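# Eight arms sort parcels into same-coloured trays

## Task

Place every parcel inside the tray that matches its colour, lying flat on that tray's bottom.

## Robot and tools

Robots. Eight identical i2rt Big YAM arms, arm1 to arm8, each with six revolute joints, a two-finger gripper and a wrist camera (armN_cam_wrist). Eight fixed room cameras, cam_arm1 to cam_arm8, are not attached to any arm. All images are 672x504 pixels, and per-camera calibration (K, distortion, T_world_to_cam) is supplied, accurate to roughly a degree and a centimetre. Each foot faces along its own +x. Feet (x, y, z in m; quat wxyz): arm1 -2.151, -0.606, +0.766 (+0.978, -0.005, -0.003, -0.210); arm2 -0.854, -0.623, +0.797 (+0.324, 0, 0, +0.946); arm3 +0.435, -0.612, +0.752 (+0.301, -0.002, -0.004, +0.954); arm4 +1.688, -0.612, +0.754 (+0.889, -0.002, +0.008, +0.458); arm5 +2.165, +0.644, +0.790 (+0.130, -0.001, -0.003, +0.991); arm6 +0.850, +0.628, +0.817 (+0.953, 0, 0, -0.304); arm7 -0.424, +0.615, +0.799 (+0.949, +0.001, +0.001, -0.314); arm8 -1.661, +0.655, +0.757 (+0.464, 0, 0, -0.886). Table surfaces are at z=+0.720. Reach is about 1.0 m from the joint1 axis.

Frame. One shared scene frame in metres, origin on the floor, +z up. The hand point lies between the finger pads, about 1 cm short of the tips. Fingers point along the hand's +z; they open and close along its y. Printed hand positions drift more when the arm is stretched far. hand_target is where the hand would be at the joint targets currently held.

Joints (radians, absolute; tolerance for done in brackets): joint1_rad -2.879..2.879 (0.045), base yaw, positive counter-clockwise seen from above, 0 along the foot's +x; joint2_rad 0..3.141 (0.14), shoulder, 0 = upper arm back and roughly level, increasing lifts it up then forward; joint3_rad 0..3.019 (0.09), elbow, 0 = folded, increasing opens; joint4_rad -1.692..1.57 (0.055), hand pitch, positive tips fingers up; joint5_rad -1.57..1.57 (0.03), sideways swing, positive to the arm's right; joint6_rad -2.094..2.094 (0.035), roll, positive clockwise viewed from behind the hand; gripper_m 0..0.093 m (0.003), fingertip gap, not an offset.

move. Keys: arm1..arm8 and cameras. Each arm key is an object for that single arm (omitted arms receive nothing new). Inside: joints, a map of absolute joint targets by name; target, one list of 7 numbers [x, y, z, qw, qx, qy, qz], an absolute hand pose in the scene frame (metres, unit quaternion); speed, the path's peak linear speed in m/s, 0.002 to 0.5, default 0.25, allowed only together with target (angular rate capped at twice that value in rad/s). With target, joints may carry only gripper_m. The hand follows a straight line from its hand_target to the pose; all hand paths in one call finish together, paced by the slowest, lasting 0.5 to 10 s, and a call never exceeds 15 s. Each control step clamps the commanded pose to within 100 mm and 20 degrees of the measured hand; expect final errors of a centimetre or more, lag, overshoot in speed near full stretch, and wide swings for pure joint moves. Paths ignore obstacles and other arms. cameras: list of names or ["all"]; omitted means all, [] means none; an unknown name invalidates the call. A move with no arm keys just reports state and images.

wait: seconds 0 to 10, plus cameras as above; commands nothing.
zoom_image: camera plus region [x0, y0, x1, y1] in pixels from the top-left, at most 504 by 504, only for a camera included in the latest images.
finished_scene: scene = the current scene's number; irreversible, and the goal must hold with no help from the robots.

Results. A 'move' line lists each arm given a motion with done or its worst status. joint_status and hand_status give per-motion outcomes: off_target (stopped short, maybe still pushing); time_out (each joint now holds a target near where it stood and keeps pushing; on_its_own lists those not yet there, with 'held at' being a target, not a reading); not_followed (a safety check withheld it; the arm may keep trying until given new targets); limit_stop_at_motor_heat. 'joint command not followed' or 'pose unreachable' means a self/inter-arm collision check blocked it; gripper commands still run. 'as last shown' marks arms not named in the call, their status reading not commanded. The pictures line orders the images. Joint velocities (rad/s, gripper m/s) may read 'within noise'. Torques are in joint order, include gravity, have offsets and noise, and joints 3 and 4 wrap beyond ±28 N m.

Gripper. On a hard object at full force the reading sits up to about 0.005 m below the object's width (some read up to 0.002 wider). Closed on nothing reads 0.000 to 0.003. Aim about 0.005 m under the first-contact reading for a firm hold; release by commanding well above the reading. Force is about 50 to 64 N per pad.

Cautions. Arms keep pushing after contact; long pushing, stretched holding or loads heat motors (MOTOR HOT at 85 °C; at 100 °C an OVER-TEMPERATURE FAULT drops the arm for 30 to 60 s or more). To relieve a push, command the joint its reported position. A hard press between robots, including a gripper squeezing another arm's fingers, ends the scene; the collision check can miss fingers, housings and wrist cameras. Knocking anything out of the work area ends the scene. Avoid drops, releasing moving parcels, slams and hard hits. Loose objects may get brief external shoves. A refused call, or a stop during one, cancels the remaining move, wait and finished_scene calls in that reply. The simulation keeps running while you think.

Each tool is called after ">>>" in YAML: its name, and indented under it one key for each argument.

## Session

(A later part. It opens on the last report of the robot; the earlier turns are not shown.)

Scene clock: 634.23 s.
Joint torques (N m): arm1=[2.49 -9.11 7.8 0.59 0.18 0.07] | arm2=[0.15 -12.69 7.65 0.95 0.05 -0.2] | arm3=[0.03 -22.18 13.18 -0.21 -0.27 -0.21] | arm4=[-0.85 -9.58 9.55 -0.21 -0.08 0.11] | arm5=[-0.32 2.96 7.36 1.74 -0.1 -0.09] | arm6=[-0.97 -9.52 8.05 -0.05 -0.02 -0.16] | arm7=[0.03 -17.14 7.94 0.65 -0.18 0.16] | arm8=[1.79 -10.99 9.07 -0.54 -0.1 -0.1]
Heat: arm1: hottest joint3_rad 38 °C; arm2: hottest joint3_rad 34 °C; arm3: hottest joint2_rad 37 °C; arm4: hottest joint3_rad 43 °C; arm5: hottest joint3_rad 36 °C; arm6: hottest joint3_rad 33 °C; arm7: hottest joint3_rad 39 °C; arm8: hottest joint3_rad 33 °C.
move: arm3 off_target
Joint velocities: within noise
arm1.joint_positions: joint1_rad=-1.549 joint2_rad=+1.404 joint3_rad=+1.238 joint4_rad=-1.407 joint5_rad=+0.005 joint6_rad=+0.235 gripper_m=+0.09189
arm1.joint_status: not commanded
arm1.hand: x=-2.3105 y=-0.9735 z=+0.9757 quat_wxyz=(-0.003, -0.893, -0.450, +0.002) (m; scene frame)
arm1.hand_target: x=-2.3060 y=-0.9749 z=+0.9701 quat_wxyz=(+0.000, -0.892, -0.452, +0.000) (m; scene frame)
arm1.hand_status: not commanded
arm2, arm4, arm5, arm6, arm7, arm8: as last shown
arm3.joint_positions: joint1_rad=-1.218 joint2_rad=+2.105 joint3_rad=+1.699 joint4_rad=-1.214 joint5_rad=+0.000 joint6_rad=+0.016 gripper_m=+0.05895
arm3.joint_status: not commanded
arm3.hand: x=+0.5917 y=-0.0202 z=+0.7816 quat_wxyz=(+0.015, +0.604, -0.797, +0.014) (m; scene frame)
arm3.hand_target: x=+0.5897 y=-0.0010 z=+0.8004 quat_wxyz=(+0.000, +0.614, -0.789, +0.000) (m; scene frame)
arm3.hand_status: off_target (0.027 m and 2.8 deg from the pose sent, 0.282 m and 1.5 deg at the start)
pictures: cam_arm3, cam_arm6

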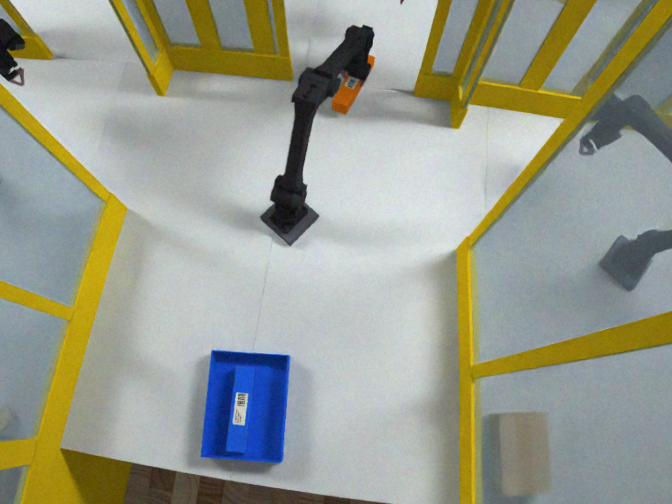

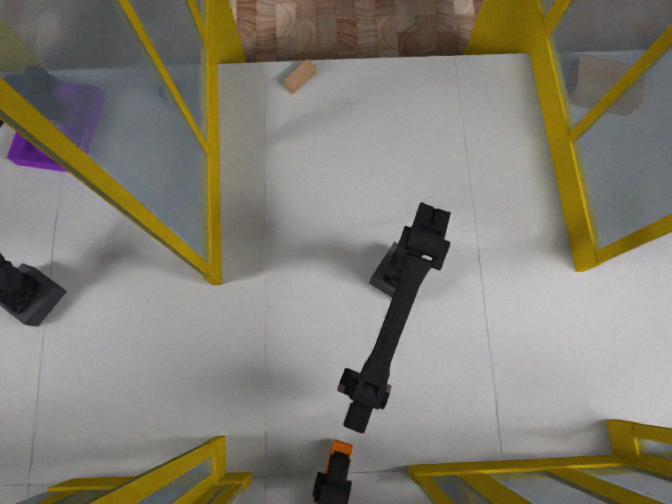

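>>> move:
  arm3: {"target":[0.59,0.01,0.762,0,-0.614,0.789,0],"speed":0.1}
  arm7: {"joints":{"gripper_m":0.092}}
  cameras: ["arm3_cam_wrist"]

>>> move:
  arm3: {"target":[0.59,0.01,0.752,0,-0.614,0.789,0],"speed":0.08}
  arm7: {"target":[-0.402,1.277,0.90,0,-0.639,0.769,0],"speed":0.2}
  cameras: ["cam_arm7"]

>>> move:
  arm3: {"joints":{"gripper_m":0.092}}
  cameras: []

>>> move:
  arm3: {"target":[0.59,0.01,0.90,0,-0.614,0.789,0],"speed":0.2}
  arm7: {"target":[-0.396,1.015,0.97,0,-0.639,0.769,0],"speed":0.35}
  cameras: ["cam_arm3"]

>>> move:
  arm3: {"target":[0.534,-0.225,0.97,0,-0.614,0.789,0],"speed":0.35}
  cameras: ["cam_arm6","cam_arm7","cam_arm3"]

>>> move:
  arm3: {"joints":{"joint1_rad":-1.9}}
  arm6: {"target":[0.59,0.0,0.87,0,0.789,0.614,0],"speed":0.3}
  cameras: ["arm6_cam_wrist","cam_arm6"]

Scene clock: 649.83 s.
Joint torques (N m): arm1=[2.67 -9 7.76 0.58 0.17 0.05] | arm2=[0.15 -12.69 7.65 0.95 0.05 -0.2] | arm3=[0.44 -21.01 12.49 0.46 -0.26 -0.17] | arm4=[-0.85 -9.58 9.57 -0.21 -0.08 0.11] | arm5=[-0.56 3.08 7.6 1.85 -0.11 -0.06] | arm6=[-0.97 -9.47 8.05 -0.05 -0.02 -0.16] | arm7=[0.09 -17.2 7.9 0.62 -0.17 0.17] | arm8=[1.73 -11.28 9.03 -0.54 -0.12 -0.11]
Heat: arm1: hottest joint3_rad 37 °C; arm2: hottest joint3_rad 34 °C; arm3: hottest joint2_rad 36 °C; arm4: hottest joint3_rad 43 °C; arm5: hottest joint3_rad 36 °C; arm6: hottest joint3_rad 33 °C; arm7: hottest joint3_rad 39 °C; arm8: hottest joint3_rad 33 °C.
move: arm3 off_target; arm7 done
Joint velocities: within noise
arm1, arm2, arm4, arm6, arm8: as last shown
arm3.joint_positions: joint1_rad=-1.218 joint2_rad=+2.154 joint3_rad=+1.710 joint4_rad=-1.177 joint5_rad=+0.000 joint6_rad=+0.016 gripper_m=+0.05895
arm3.joint_status: not commanded
arm3.hand: x=+0.5937 y=-0.0128 z=+0.7557 quat_wxyz=(+0.016, +0.604, -0.797, +0.015) (m; scene frame)
arm3.hand_target: x=+0.5896 y=+0.0091 z=+0.7625 quat_wxyz=(+0.000, +0.614, -0.789, +0.000) (m; scene frame)
arm3.hand_status: off_target (0.024 m and 2.9 deg from the pose sent, 0.036 m and 2.8 deg at the start)
arm5.joint_positions: joint1_rad=+0.656 joint2_rad=+0.625 joint3_rad=+1.427 joint4_rad=-1.371 joint5_rad=+0.119 joint6_rad=-0.097 gripper_m=+0.09397
arm5.joint_status: not commanded
arm5.hand: x=+1.9457 y=+0.5730 z=+1.3386 quat_wxyz=(+0.017, +0.857, +0.187, -0.479) (m; scene frame)
arm5.hand_target: x=+1.9483 y=+0.5724 z=+1.3512 quat_wxyz=(+0.021, +0.850, +0.187, -0.492) (m; scene frame)
arm5.hand_status: not commanded
arm7.joint_positions: joint1_rad=+2.172 joint2_rad=+2.269 joint3_rad=+1.833 joint4_rad=-1.117 joint5_rad=+0.003 joint6_rad=+0.147 gripper_m=+0.09194
arm7.joint_status: all done
arm7.hand: x=-0.3971 y=+1.2823 z=+0.7707 quat_wxyz=(-0.008, +0.639, -0.769, -0.007) (m; scene frame)
arm7.hand_target: x=-0.4020 y=+1.2767 z=+0.7534 quat_wxyz=(+0.000, +0.639, -0.769, +0.000) (m; scene frame)
arm7.hand_status: not commanded
pictures: arm3_cam_wrist
camera_calibration:
arm3_cam_wrist: T_world_to_cam=[[0.961403, -0.274775, 0.0142093, -0.586122], [-0.224836, -0.754807, 0.61621, -0.336008], [-0.158594, -0.595621, -0.787454, 0.805588], [0, 0, 0, 1]] pos_world=[0.615714, 0.0651522, 0.849744]

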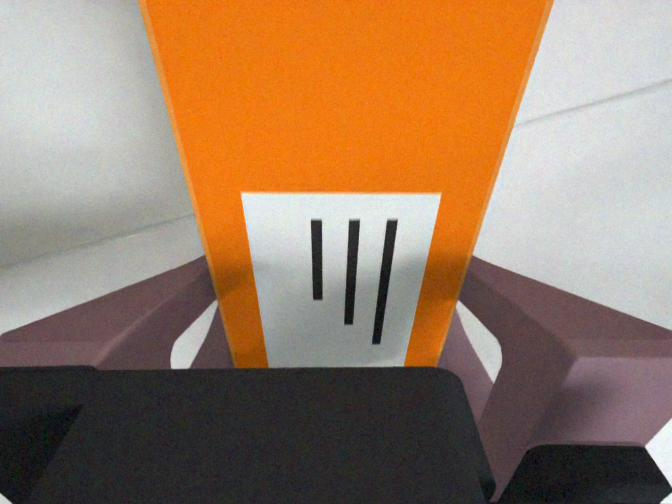

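Scene clock: 651.43 s.
Joint torques (N m): arm1=[2.43 -9.41 7.8 0.62 0.18 0.08] | arm2=[0.15 -12.69 7.66 0.96 0.05 -0.2] | arm3=[0.44 -20.72 11.84 0.61 -0.26 -0.17] | arm4=[-0.85 -9.58 9.57 -0.21 -0.08 0.11] | arm5=[-0.38 2.61 7.36 1.87 -0.05 -0.05] | arm6=[-0.91 -9.41 8.05 -0.05 -0.01 -0.16] | arm7=[0.26 -17.79 14.54 -0.42 -0.2 0.18] | arm8=[1.79 -11.4 9.02 -0.57 -0.1 -0.1]
Heat: arm1: hottest joint3_rad 37 °C; arm2: hottest joint3_rad 34 °C; arm3: hottest joint2_rad 36 °C; arm4: hottest joint3_rad 43 °C; arm5: hottest joint3_rad 36 °C; arm6: hottest joint3_rad 33 °C; arm7: hottest joint3_rad 40 °C; arm8: hottest joint3_rad 33 °C.
move: arm3 off_target; arm7 off_target
Joint velocities: within noise
arm1, arm2, arm5, arm6, arm8: as last shown
arm3.joint_positions: joint1_rad=-1.218 joint2_rad=+2.156 joint3_rad=+1.710 joint4_rad=-1.161 joint5_rad=+0.000 joint6_rad=+0.016 gripper_m=+0.05895
arm3.joint_status: not commanded
arm3.hand: x=+0.5946 y=-0.0092 z=+0.7541 quat_wxyz=(+0.010, +0.604, -0.797, +0.010) (m; scene frame)
arm3.hand_target: x=+0.5897 y=+0.0093 z=+0.7524 quat_wxyz=(+0.000, +0.614, -0.789, +0.000) (m; scene frame)
arm3.hand_status: off_target (0.020 m and 2.2 deg from the pose sent, 0.023 m and 2.9 deg at the start)
arm4.joint_positions: joint1_rad=+1.312 joint2_rad=+1.405 joint3_rad=+1.260 joint4_rad=-1.420 joint5_rad=+0.013 joint6_rad=+0.004 gripper_m=+0.09191
arm4.joint_status: not commanded
arm4.hand: x=+1.4331 y=-0.2956 z=+0.9680 quat_wxyz=(+0.000, +0.904, -0.427, -0.003) (m; scene frame)
arm4.hand_target: x=+1.4400 y=-0.2967 z=+0.9665 quat_wxyz=(+0.003, +0.900, -0.435, +0.003) (m; scene frame)
arm4.hand_status: not commanded
arm7.joint_positions: joint1_rad=+2.172 joint2_rad=+2.146 joint3_rad=+1.921 joint4_rad=-1.390 joint5_rad=+0.003 joint6_rad=+0.147 gripper_m=+0.09194
arm7.joint_status: not commanded
arm7.hand: x=-0.3979 y=+1.2604 z=+0.8813 quat_wxyz=(+0.013, +0.639, -0.769, +0.016) (m; scene frame)
arm7.hand_target: x=-0.4021 y=+1.2760 z=+0.9002 quat_wxyz=(+0.000, +0.639, -0.769, -0.001) (m; scene frame)
arm7.hand_status: off_target (0.025 m and 2.4 deg from the pose sent, 0.130 m and 1.2 deg at the start)
pictures: cam_arm7

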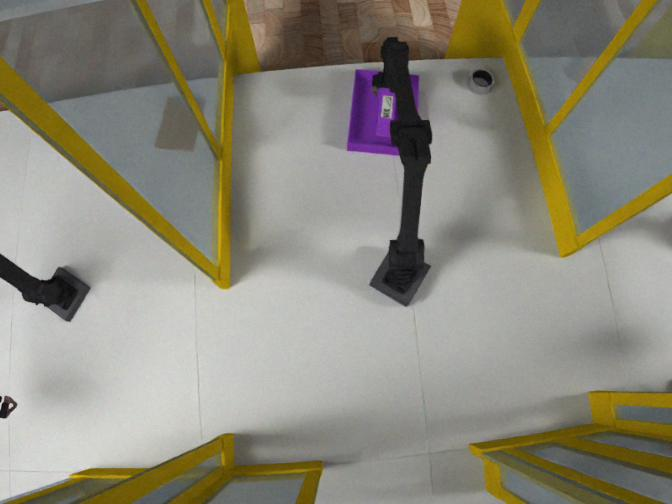

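Scene clock: 652.20 s.
Joint torques (N m): arm1=[2.43 -9.35 7.75 0.54 0.16 0.05] | arm2=[0.15 -12.69 7.65 0.95 0.05 -0.2] | arm3=[0.44 -21.77 11.85 0.53 -0.26 -0.17] | arm4=[-0.85 -9.58 9.57 -0.21 -0.08 0.11] | arm5=[-0.67 3.08 7.47 1.84 -0.1 0] | arm6=[-0.97 -9.47 8.03 -0.06 -0.02 -0.16] | arm7=[0.32 -17.67 14.58 -0.38 -0.19 0.17] | arm8=[1.79 -11.22 9.09 -0.59 -0.11 -0.1]
Heat: arm1: hottest joint3_rad 37 °C; arm2: hottest joint3_rad 34 °C; arm3: hottest joint2_rad 36 °C; arm4: hottest joint3_rad 43 °C; arm5: hottest joint3_rad 36 °C; arm6: hottest joint3_rad 33 °C; arm7: hottest joint3_rad 40 °C; arm8: hottest joint3_rad 33 °C.
move: arm3 done
Joint velocities: within noise
arm1, arm2, arm4, arm5, arm6, arm7, arm8: as last shown
arm3.joint_positions: joint1_rad=-1.218 joint2_rad=+2.170 joint3_rad=+1.710 joint4_rad=-1.159 joint5_rad=+0.000 joint6_rad=+0.016 gripper_m=+0.09194
arm3.joint_status: all done
arm3.hand: x=+0.5943 y=-0.0108 z=+0.7454 quat_wxyz=(+0.015, +0.604, -0.797, +0.014) (m; scene frame)
arm3.hand_target: x=+0.5897 y=+0.0092 z=+0.7524 quat_wxyz=(+0.000, +0.614, -0.789, +0.000) (m; scene frame)
arm3.hand_status: not commanded
pictures: none
No camera images: "cameras" was empty.

Scene clock: 653.90 s.
Joint torques (N m): arm1=[2.37 -9.35 7.69 0.68 0.18 0.04] | arm2=[0.15 -12.69 7.66 0.95 0.05 -0.2] | arm3=[0.38 -23.36 13.83 -0.34 -0.25 -0.18] | arm4=[-0.85 -9.58 9.55 -0.21 -0.08 0.11] | arm5=[-0.26 3.08 7.36 1.72 -0.08 -0.03] | arm6=[-0.97 -9.47 8.06 -0.06 -0.02 -0.16] | arm7=[-1.14 -9.99 8.65 -0.06 -0.18 0.04] | arm8=[1.73 -11.28 9.11 -0.59 -0.09 -0.1]
Heat: arm1: hottest joint3_rad 37 °C; arm2: hottest joint3_rad 34 °C; arm3: hottest joint2_rad 36 °C; arm4: hottest joint3_rad 43 °C; arm5: hottest joint3_rad 36 °C; arm6: hottest joint3_rad 33 °C; arm7: hottest joint3_rad 40 °C; arm8: hottest joint3_rad 33 °C.
move: arm3 off_target; arm7 done
Joint velocities: within noise
arm1, arm2, arm4, arm5, arm6, arm8: as last shown
arm3.joint_positions: joint1_rad=-1.218 joint2_rad=+2.079 joint3_rad=+1.904 joint4_rad=-1.458 joint5_rad=+0.000 joint6_rad=+0.016 gripper_m=+0.09197
arm3.joint_status: not commanded
arm3.hand: x=+0.5947 y=-0.0069 z=+0.8724 quat_wxyz=(+0.021, +0.604, -0.797, +0.018) (m; scene frame)
arm3.hand_target: x=+0.5897 y=+0.0085 z=+0.9000 quat_wxyz=(+0.000, +0.614, -0.789, +0.000) (m; scene frame)
arm3.hand_status: off_target (0.033 m and 3.5 deg from the pose sent, 0.156 m and 2.8 deg at the start)
arm7.joint_positions: joint1_rad=+2.152 joint2_rad=+1.429 joint3_rad=+1.172 joint4_rad=-1.306 joint5_rad=+0.003 joint6_rad=+0.126 gripper_m=+0.09194
arm7.joint_status: not commanded
arm7.hand: x=-0.3988 y=+1.0207 z=+0.9725 quat_wxyz=(-0.005, +0.639, -0.769, -0.003) (m; scene frame)
arm7.hand_target: x=-0.3961 y=+1.0151 z=+0.9700 quat_wxyz=(+0.000, +0.639, -0.769, +0.000) (m; scene frame)
arm7.hand_status: done (0.007 m and 0.7 deg from the pose sent, 0.261 m and 2.4 deg at the start)
arm8.joint_positions: joint1_rad=+0.409 joint2_rad=+1.410 joint3_rad=+1.259 joint4_rad=-1.412 joint5_rad=+0.001 joint6_rad=+0.004 gripper_m=+0.09192
pictures: cam_arm3

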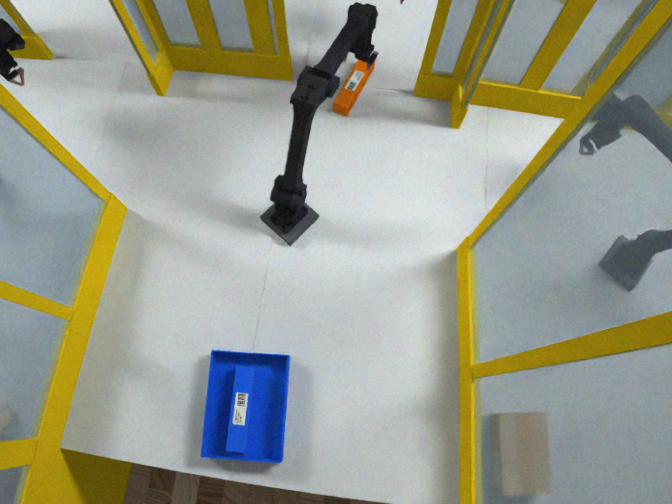

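Scene clock: 655.50 s.
Joint torques (N m): arm1=[2.14 -9.29 7.8 0.66 0.16 0.09] | arm2=[0.15 -12.69 7.66 0.95 0.05 -0.21] | arm3=[-0.21 -12.98 9.28 -0.29 -0.25 -0.22] | arm4=[-0.85 -9.52 9.57 -0.21 -0.08 0.11] | arm5=[-0.32 2.9 7.47 1.81 -0.09 -0.04] | arm6=[-0.97 -9.47 8.06 -0.05 -0.02 -0.16] | arm7=[-0.97 -9.93 8.68 -0.06 -0.17 0.03] | arm8=[1.79 -11.16 9.06 -0.5 -0.11 -0.11]
Heat: arm1: hottest joint3_rad 37 °C; arm2: hottest joint3_rad 34 °C; arm3: hottest joint2_rad 36 °C; arm4: hottest joint3_rad 43 °C; arm5: hottest joint3_rad 36 °C; arm6: hottest joint3_rad 33 °C; arm7: hottest joint3_rad 40 °C; arm8: hottest joint3_rad 33 °C.
move: arm3 done
Joint velocities: within noise
arm1, arm4, arm5, arm7: as last shown
arm2.joint_positions: joint1_rad=-1.442 joint2_rad=+1.415 joint3_rad=+1.160 joint4_rad=-1.328 joint5_rad=+0.000 joint6_rad=+0.014 gripper_m=+0.09193
arm2.joint_status: not commanded
arm2.hand: x=-0.6526 y=-0.2813 z=+0.9707 quat_wxyz=(+0.005, +0.490, -0.872, +0.002) (m; scene frame)
arm2.hand_target: x=-0.6510 y=-0.2800 z=+0.9701 quat_wxyz=(+0.000, +0.496, -0.868, +0.000) (m; scene frame)
arm2.hand_status: not commanded
arm3.joint_positions: joint1_rad=-1.218 joint2_rad=+1.407 joint3_rad=+1.256 joint4_rad=-1.424 joint5_rad=+0.000 joint6_rad=+0.012 gripper_m=+0.09197
arm3.joint_status: not commanded
arm3.hand: x=+0.5375 y=-0.2226 z=+0.9664 quat_wxyz=(-0.002, +0.606, -0.796, +0.001) (m; scene frame)
arm3.hand_target: x=+0.5341 y=-0.2250 z=+0.9700 quat_wxyz=(+0.000, +0.614, -0.789, +0.000) (m; scene frame)
arm3.hand_status: done (0.006 m and 1.3 deg from the pose sent, 0.247 m and 3.5 deg at the start)
arm6.joint_positions: joint1_rad=-1.341 joint2_rad=+1.447 joint3_rad=+1.119 joint4_rad=-1.256 joint5_rad=+0.001 joint6_rad=+0.009 gripper_m=+0.09187
arm6.joint_status: not commanded
arm6.hand: x=+0.6982 y=+0.2574 z=+0.9631 quat_wxyz=(+0.004, -0.833, -0.554, -0.005) (m; scene frame)
arm6.hand_target: x=+0.6971 y=+0.2589 z=+0.9699 quat_wxyz=(+0.000, -0.832, -0.555, +0.000) (m; scene frame)
arm6.hand_status: not commanded
arm7.joint_positions: joint1_rad=+2.152 joint2_rad=+1.429 joint3_rad=+1.172 joint4_rad=-1.306 joint5_rad=+0.003 joint6_rad=+0.125 gripper_m=+0.09194
arm8.joint_positions: joint1_rad=+0.409 joint2_rad=+1.410 joint3_rad=+1.259 joint4_rad=-1.412 joint5_rad=+0.001 joint6_rad=+0.004 gripper_m=+0.09192
arm8.joint_status: not commanded
arm8.hand: x=-1.7415 y=+0.2557 z=+0.9699 quat_wxyz=(-0.003, -0.775, -0.633, +0.004) (m; scene frame)
arm8.hand_target: x=-1.7409 y=+0.2600 z=+0.9699 quat_wxyz=(+0.000, -0.772, -0.635, +0.000) (m; scene frame)
arm8.hand_status: not commanded
pictures: cam_arm3, cam_arm6, cam_arm7

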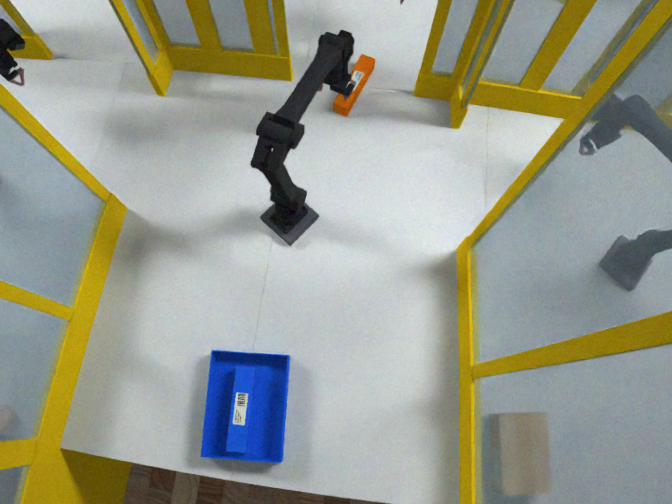

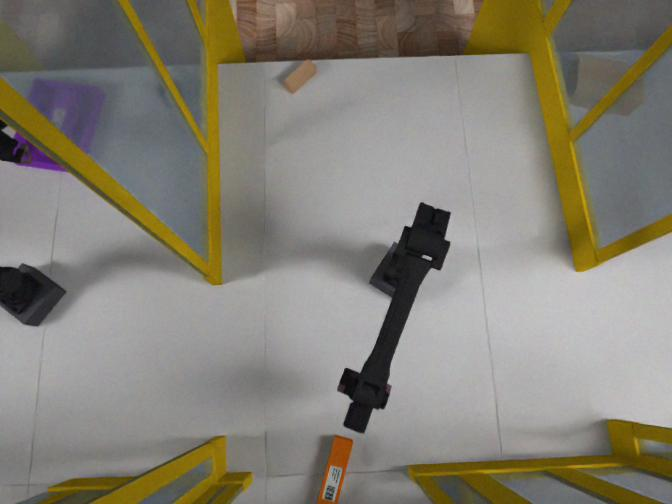

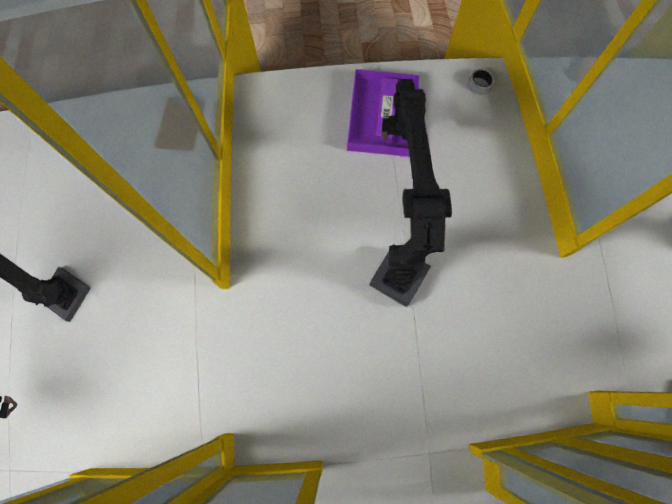

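Scene clock: 657.57 s.
Joint torques (N m): arm1=[2.2 -9.47 7.77 0.59 0.19 0.06] | arm2=[0.09 -12.69 7.66 0.95 0.05 -0.2] | arm3=[-1.44 -12.98 9.26 -0.27 -0.19 -0.2] | arm4=[-0.85 -9.58 9.55 -0.21 -0.08 0.11] | arm5=[-0.21 3.19 7.46 1.89 -0.1 -0.07] | arm6=[-0.91 -16.62 12.52 -0.21 -0.02 -0.18] | arm7=[-0.91 -10.05 8.69 -0.06 -0.17 0.04] | arm8=[1.79 -10.99 9.13 -0.5 -0.09 -0.11]
Heat: arm1: hottest joint3_rad 37 °C; arm2: hottest joint3_rad 34 °C; arm3: hottest joint2_rad 36 °C; arm4: hottest joint3_rad 43 °C; arm5: hottest joint3_rad 36 °C; arm6: hottest joint3_rad 33 °C; arm7: hottest joint3_rad 40 °C; arm8: hottest joint3_rad 33 °C.
move: arm3 done; arm6 off_target
Joint velocities: within noise
arm1, arm2, arm4, arm5, arm7, arm8: as last shown
arm3.joint_positions: joint1_rad=-1.889 joint2_rad=+1.407 joint3_rad=+1.256 joint4_rad=-1.424 joint5_rad=-0.002 joint6_rad=+0.010 gripper_m=+0.09197
arm3.joint_status: all done
arm3.hand: x=+0.7577 y=-0.3713 z=+0.9667 quat_wxyz=(-0.001, +0.311, -0.951, -0.002) (m; scene frame)
arm3.hand_target: x=+0.7575 y=-0.3765 z=+0.9704 quat_wxyz=(+0.000, +0.312, -0.950, -0.003) (m; scene frame)
arm3.hand_status: not commanded
arm6.joint_positions: joint1_rad=-1.341 joint2_rad=+2.218 joint3_rad=+1.940 joint4_rad=-1.324 joint5_rad=+0.001 joint6_rad=-0.135 gripper_m=+0.09187
arm6.joint_status: not commanded
arm6.hand: x=+0.5988 y=+0.0142 z=+0.8580 quat_wxyz=(+0.009, -0.791, -0.612, -0.014) (m; scene frame)
arm6.hand_target: x=+0.5904 y=+0.0008 z=+0.8701 quat_wxyz=(+0.000, -0.789, -0.614, +0.000) (m; scene frame)
arm6.hand_status: off_target (0.021 m and 1.9 deg from the pose sent, 0.294 m and 8.5 deg at the start)
pictures: arm6_cam_wrist, cam_arm6
camera_calibration:
arm6_cam_wrist: T_world_to_cam=[[-0.969888, 0.243523, 0.0035817, 0.572757], [0.196715, 0.774622, 0.601052, -0.63858], [0.143596, 0.583658, -0.799202, 0.715835], [0, 0, 0, 1]] pos_world=[0.578337, -0.0626245, 0.953865]

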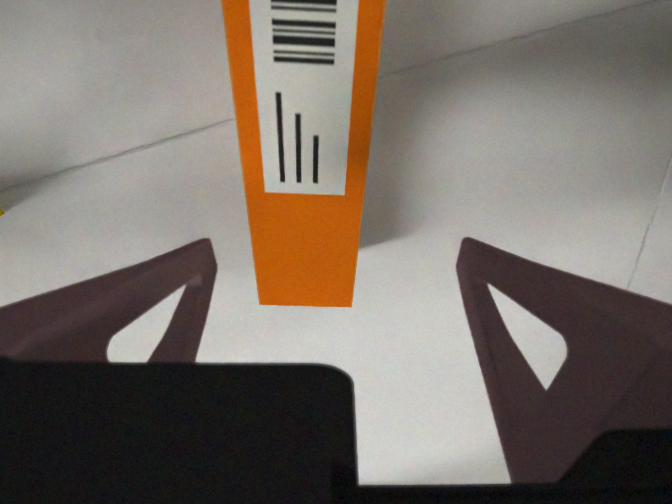

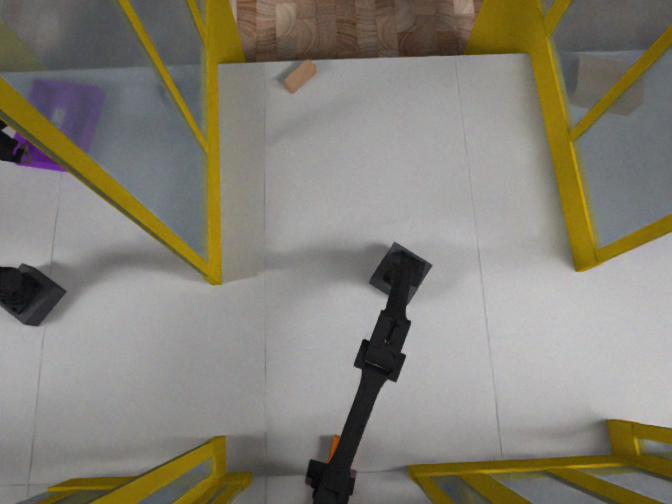

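>>> move:
  arm6: {"target":[0.611,-0.009,0.757,0,0.789,0.614,0],"speed":0.2}
  cameras: ["arm6_cam_wrist"]

>>> move:
  arm6: {"joints":{"gripper_m":0.03}}
  cameras: ["arm6_cam_wrist"]

>>> move:
  arm6: {"target":[0.697,0.259,0.97,0,0.789,0.614,0],"speed":0.35}
  cameras: []

>>> move:
  arm6: {"joints":{"joint1_rad":0.239,"joint6_rad":0.0}}
  cameras: ["cam_arm6"]

>>> move:
  arm6: {"target":[1.515,0.362,0.80,0,0.188,0.982,0],"speed":0.35}
  cameras: ["cam_arm6","cam_arm5"]

Scene clock: 669.13 s.
Joint torques (N m): arm1=[2.43 -9.29 7.79 0.62 0.15 0.06] | arm2=[0.15 -12.69 7.65 0.96 0.05 -0.2] | arm3=[-1.49 -13.1 9.25 -0.29 -0.19 -0.21] | arm4=[-0.85 -9.58 9.57 -0.21 -0.08 0.11] | arm5=[-0.26 2.61 7.39 1.84 -0.11 -0.03] | arm6=[-0.09 -18.32 8.51 0.51 -0.03 0] | arm7=[-1.03 -10.05 8.69 -0.08 -0.18 0.05] | arm8=[1.73 -11.16 9.01 -0.5 -0.11 -0.11]
Heat: arm1: hottest joint3_rad 37 °C; arm2: hottest joint3_rad 34 °C; arm3: hottest joint2_rad 35 °C; arm4: hottest joint3_rad 43 °C; arm5: hottest joint3_rad 37 °C; arm6: hottest joint3_rad 35 °C; arm7: hottest joint3_rad 40 °C; arm8: hottest joint3_rad 33 °C.
move: arm6 off_target
Joint velocities: within noise
arm1, arm2, arm3, arm4, arm5, arm7, arm8: as last shown
arm6.joint_positions: joint1_rad=-1.319 joint2_rad=+2.354 joint3_rad=+1.888 joint4_rad=-1.133 joint5_rad=+0.001 joint6_rad=-0.120 gripper_m=+0.09187
arm6.joint_status: not commanded
arm6.hand: x=+0.6097 y=+0.0015 z=+0.7508 quat_wxyz=(+0.008, -0.788, -0.615, -0.012) (m; scene frame)
arm6.hand_target: x=+0.6112 y=-0.0088 z=+0.7572 quat_wxyz=(+0.000, -0.789, -0.614, +0.000) (m; scene frame)
arm6.hand_status: off_target (0.012 m and 1.6 deg from the pose sent, 0.104 m and 1.9 deg at the start)
pictures: arm6_cam_wrist
camera_calibration:
arm6_cam_wrist: T_world_to_cam=[[-0.971622, 0.236502, 0.00414151, 0.587531], [0.191957, 0.778146, 0.598031, -0.561334], [0.138213, 0.581855, -0.801462, 0.640834], [0, 0, 0, 1]] pos_world=[0.590039, -0.0750255, 0.846866]

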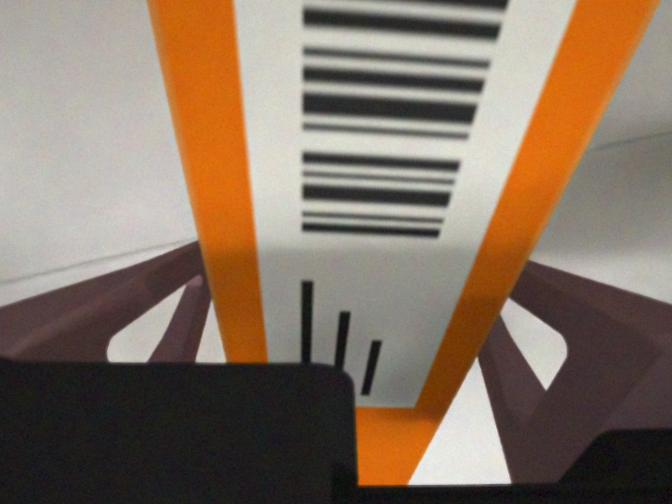

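Scene clock: 669.77 s.
Joint torques (N m): arm1=[2.55 -9.23 7.69 0.61 0.19 0.07] | arm2=[0.15 -12.69 7.65 0.95 0.05 -0.2] | arm3=[-1.44 -13.04 9.24 -0.29 -0.19 -0.2] | arm4=[-0.85 -9.52 9.57 -0.21 -0.08 0.11] | arm5=[-0.38 2.96 7.54 1.81 -0.09 -0.03] | arm6=[-0.09 -18.37 8.47 0.5 -0.02 -0.01] | arm7=[-0.91 -9.93 8.66 -0.03 -0.18 0.03] | arm8=[1.61 -11.05 9.09 -0.53 -0.1 -0.11]
Heat: arm1: hottest joint3_rad 37 °C; arm2: hottest joint3_rad 34 °C; arm3: hottest joint2_rad 35 °C; arm4: hottest joint3_rad 43 °C; arm5: hottest joint3_rad 37 °C; arm6: hottest joint3_rad 35 °C; arm7: hottest joint3_rad 40 °C; arm8: hottest joint3_rad 33 °C.
move: arm6 off_target
Joint velocities: within noise
arm1.joint_positions: joint1_rad=-1.549 joint2_rad=+1.404 joint3_rad=+1.238 joint4_rad=-1.407 joint5_rad=+0.005 joint6_rad=+0.235 gripper_m=+0.09189
arm1.joint_status: not commanded
arm1.hand: x=-2.3105 y=-0.9735 z=+0.9757 quat_wxyz=(-0.003, -0.893, -0.450, +0.002) (m; scene frame)
arm1.hand_target: x=-2.3060 y=-0.9749 z=+0.9701 quat_wxyz=(+0.000, -0.892, -0.452, +0.000) (m; scene frame)
arm1.hand_status: not commanded
arm2, arm3, arm4, arm5, arm7, arm8: as last shown
arm6.joint_positions: joint1_rad=-1.319 joint2_rad=+2.354 joint3_rad=+1.888 joint4_rad=-1.133 joint5_rad=+0.001 joint6_rad=-0.119 gripper_m=+0.06036
arm6.joint_status: gripper_m off_target (ended at +0.06039, target +0.03000)
arm6.hand: x=+0.6097 y=+0.0014 z=+0.7508 quat_wxyz=(+0.008, -0.789, -0.615, -0.012) (m; scene frame)
arm6.hand_target: x=+0.6111 y=-0.0088 z=+0.7572 quat_wxyz=(+0.000, -0.789, -0.614, +0.000) (m; scene frame)
arm6.hand_status: not commanded
pictures: arm6_cam_wrist
camera_calibration:
arm6_cam_wrist: T_world_to_cam=[[-0.971442, 0.237238, 0.00422976, 0.587308], [0.192649, 0.778203, 0.597735, -0.561528], [0.138514, 0.58148, -0.801683, 0.640909], [0, 0, 0, 1]] pos_world=[0.589939, -0.0750249, 0.846966]

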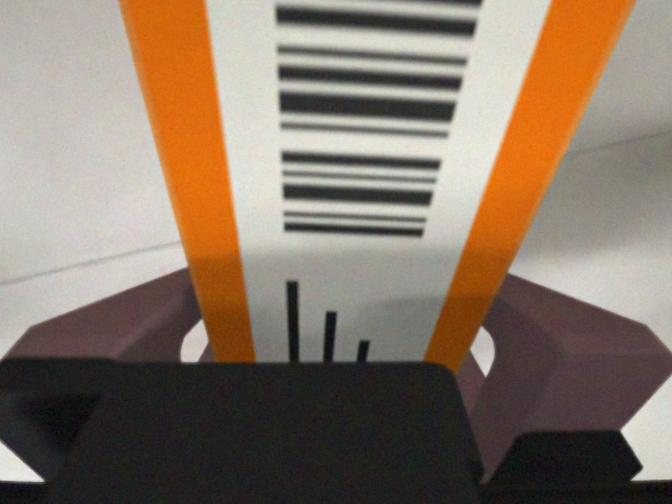

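Scene clock: 671.67 s.
Joint torques (N m): arm1=[2.2 -9.52 7.69 0.66 0.16 0.08] | arm2=[0.15 -12.69 7.65 0.95 0.05 -0.2] | arm3=[-1.44 -13.04 9.22 -0.28 -0.2 -0.21] | arm4=[-0.85 -9.58 9.55 -0.21 -0.08 0.11] | arm5=[-0.5 3.14 7.36 1.85 -0.11 -0.07] | arm6=[-1.55 -9.29 8.2 -0.13 0.01 -0.18] | arm7=[-1.08 -9.99 8.64 -0.05 -0.18 0.03] | arm8=[1.67 -11.22 9.07 -0.51 -0.1 -0.11]
Heat: arm1: hottest joint3_rad 37 °C; arm2: hottest joint3_rad 35 °C; arm3: hottest joint2_rad 35 °C; arm4: hottest joint3_rad 43 °C; arm5: hottest joint3_rad 37 °C; arm6: hottest joint3_rad 35 °C; arm7: hottest joint3_rad 40 °C; arm8: hottest joint3_rad 33 °C.
move: arm6 done
Joint velocities: within noise
arm1, arm2, arm3, arm4, arm7, arm8: as last shown
arm5.joint_positions: joint1_rad=+0.656 joint2_rad=+0.625 joint3_rad=+1.427 joint4_rad=-1.371 joint5_rad=+0.119 joint6_rad=-0.097 gripper_m=+0.09397
arm5.joint_status: not commanded
arm5.hand: x=+1.9457 y=+0.5730 z=+1.3386 quat_wxyz=(+0.017, +0.857, +0.187, -0.479) (m; scene frame)
arm5.hand_target: x=+1.9483 y=+0.5724 z=+1.3512 quat_wxyz=(+0.021, +0.850, +0.187, -0.492) (m; scene frame)
arm5.hand_status: not commanded
arm6.joint_positions: joint1_rad=-1.334 joint2_rad=+1.444 joint3_rad=+1.117 joint4_rad=-1.252 joint5_rad=+0.000 joint6_rad=-0.135 gripper_m=+0.06036
arm6.joint_status: not commanded
arm6.hand: x=+0.7006 y=+0.2562 z=+0.9634 quat_wxyz=(+0.002, -0.788, -0.615, -0.003) (m; scene frame)
arm6.hand_target: x=+0.6970 y=+0.2590 z=+0.9700 quat_wxyz=(+0.000, -0.789, -0.614, +0.000) (m; scene frame)
arm6.hand_status: done (0.008 m and 0.5 deg from the pose sent, 0.349 m and 1.6 deg at the start)
pictures: none
No camera images: "cameras" was empty.

Scene clock: 673.57 s.
Joint torques (N m): arm1=[2.26 -9.23 7.83 0.57 0.16 0.07] | arm2=[0.09 -12.69 7.66 0.95 0.05 -0.2] | arm3=[-1.44 -13.16 9.24 -0.24 -0.2 -0.21] | arm4=[-0.91 -9.58 9.57 -0.21 -0.08 0.11] | arm5=[-0.32 2.73 7.46 1.87 -0.08 -0.07] | arm6=[-0.21 -9.35 8.2 -0.16 0.08 0.01] | arm7=[-1.08 -9.99 8.69 -0.03 -0.16 0.04] | arm8=[1.9 -11.22 9.06 -0.55 -0.1 -0.1]
Heat: arm1: hottest joint3_rad 37 °C; arm2: hottest joint3_rad 35 °C; arm3: hottest joint2_rad 35 °C; arm4: hottest joint3_rad 43 °C; arm5: hottest joint3_rad 37 °C; arm6: hottest joint3_rad 35 °C; arm7: hottest joint3_rad 40 °C; arm8: hottest joint3_rad 33 °C.
move: arm6 done
Joint velocities: within noise
arm1, arm2, arm3, arm5, arm7, arm8: as last shown
arm4.joint_positions: joint1_rad=+1.312 joint2_rad=+1.405 joint3_rad=+1.260 joint4_rad=-1.420 joint5_rad=+0.013 joint6_rad=+0.004 gripper_m=+0.09191
arm4.joint_status: not commanded
arm4.hand: x=+1.4331 y=-0.2956 z=+0.9680 quat_wxyz=(+0.000, +0.904, -0.427, -0.003) (m; scene frame)
arm4.hand_target: x=+1.4400 y=-0.2967 z=+0.9665 quat_wxyz=(+0.003, +0.900, -0.435, +0.003) (m; scene frame)
arm4.hand_status: not commanded
arm6.joint_positions: joint1_rad=+0.234 joint2_rad=+1.444 joint3_rad=+1.117 joint4_rad=-1.252 joint5_rad=-0.001 joint6_rad=-0.010 gripper_m=+0.06047
arm6.joint_status: all done
arm6.hand: x=+1.2222 y=+0.4778 z=+0.9633 quat_wxyz=(+0.004, -0.186, -0.983, -0.001) (m; scene frame)
arm6.hand_target: x=+1.2218 y=+0.4800 z=+0.9698 quat_wxyz=(+0.000, -0.188, -0.982, +0.000) (m; scene frame)
arm6.hand_status: not commanded
pictures: cam_arm6

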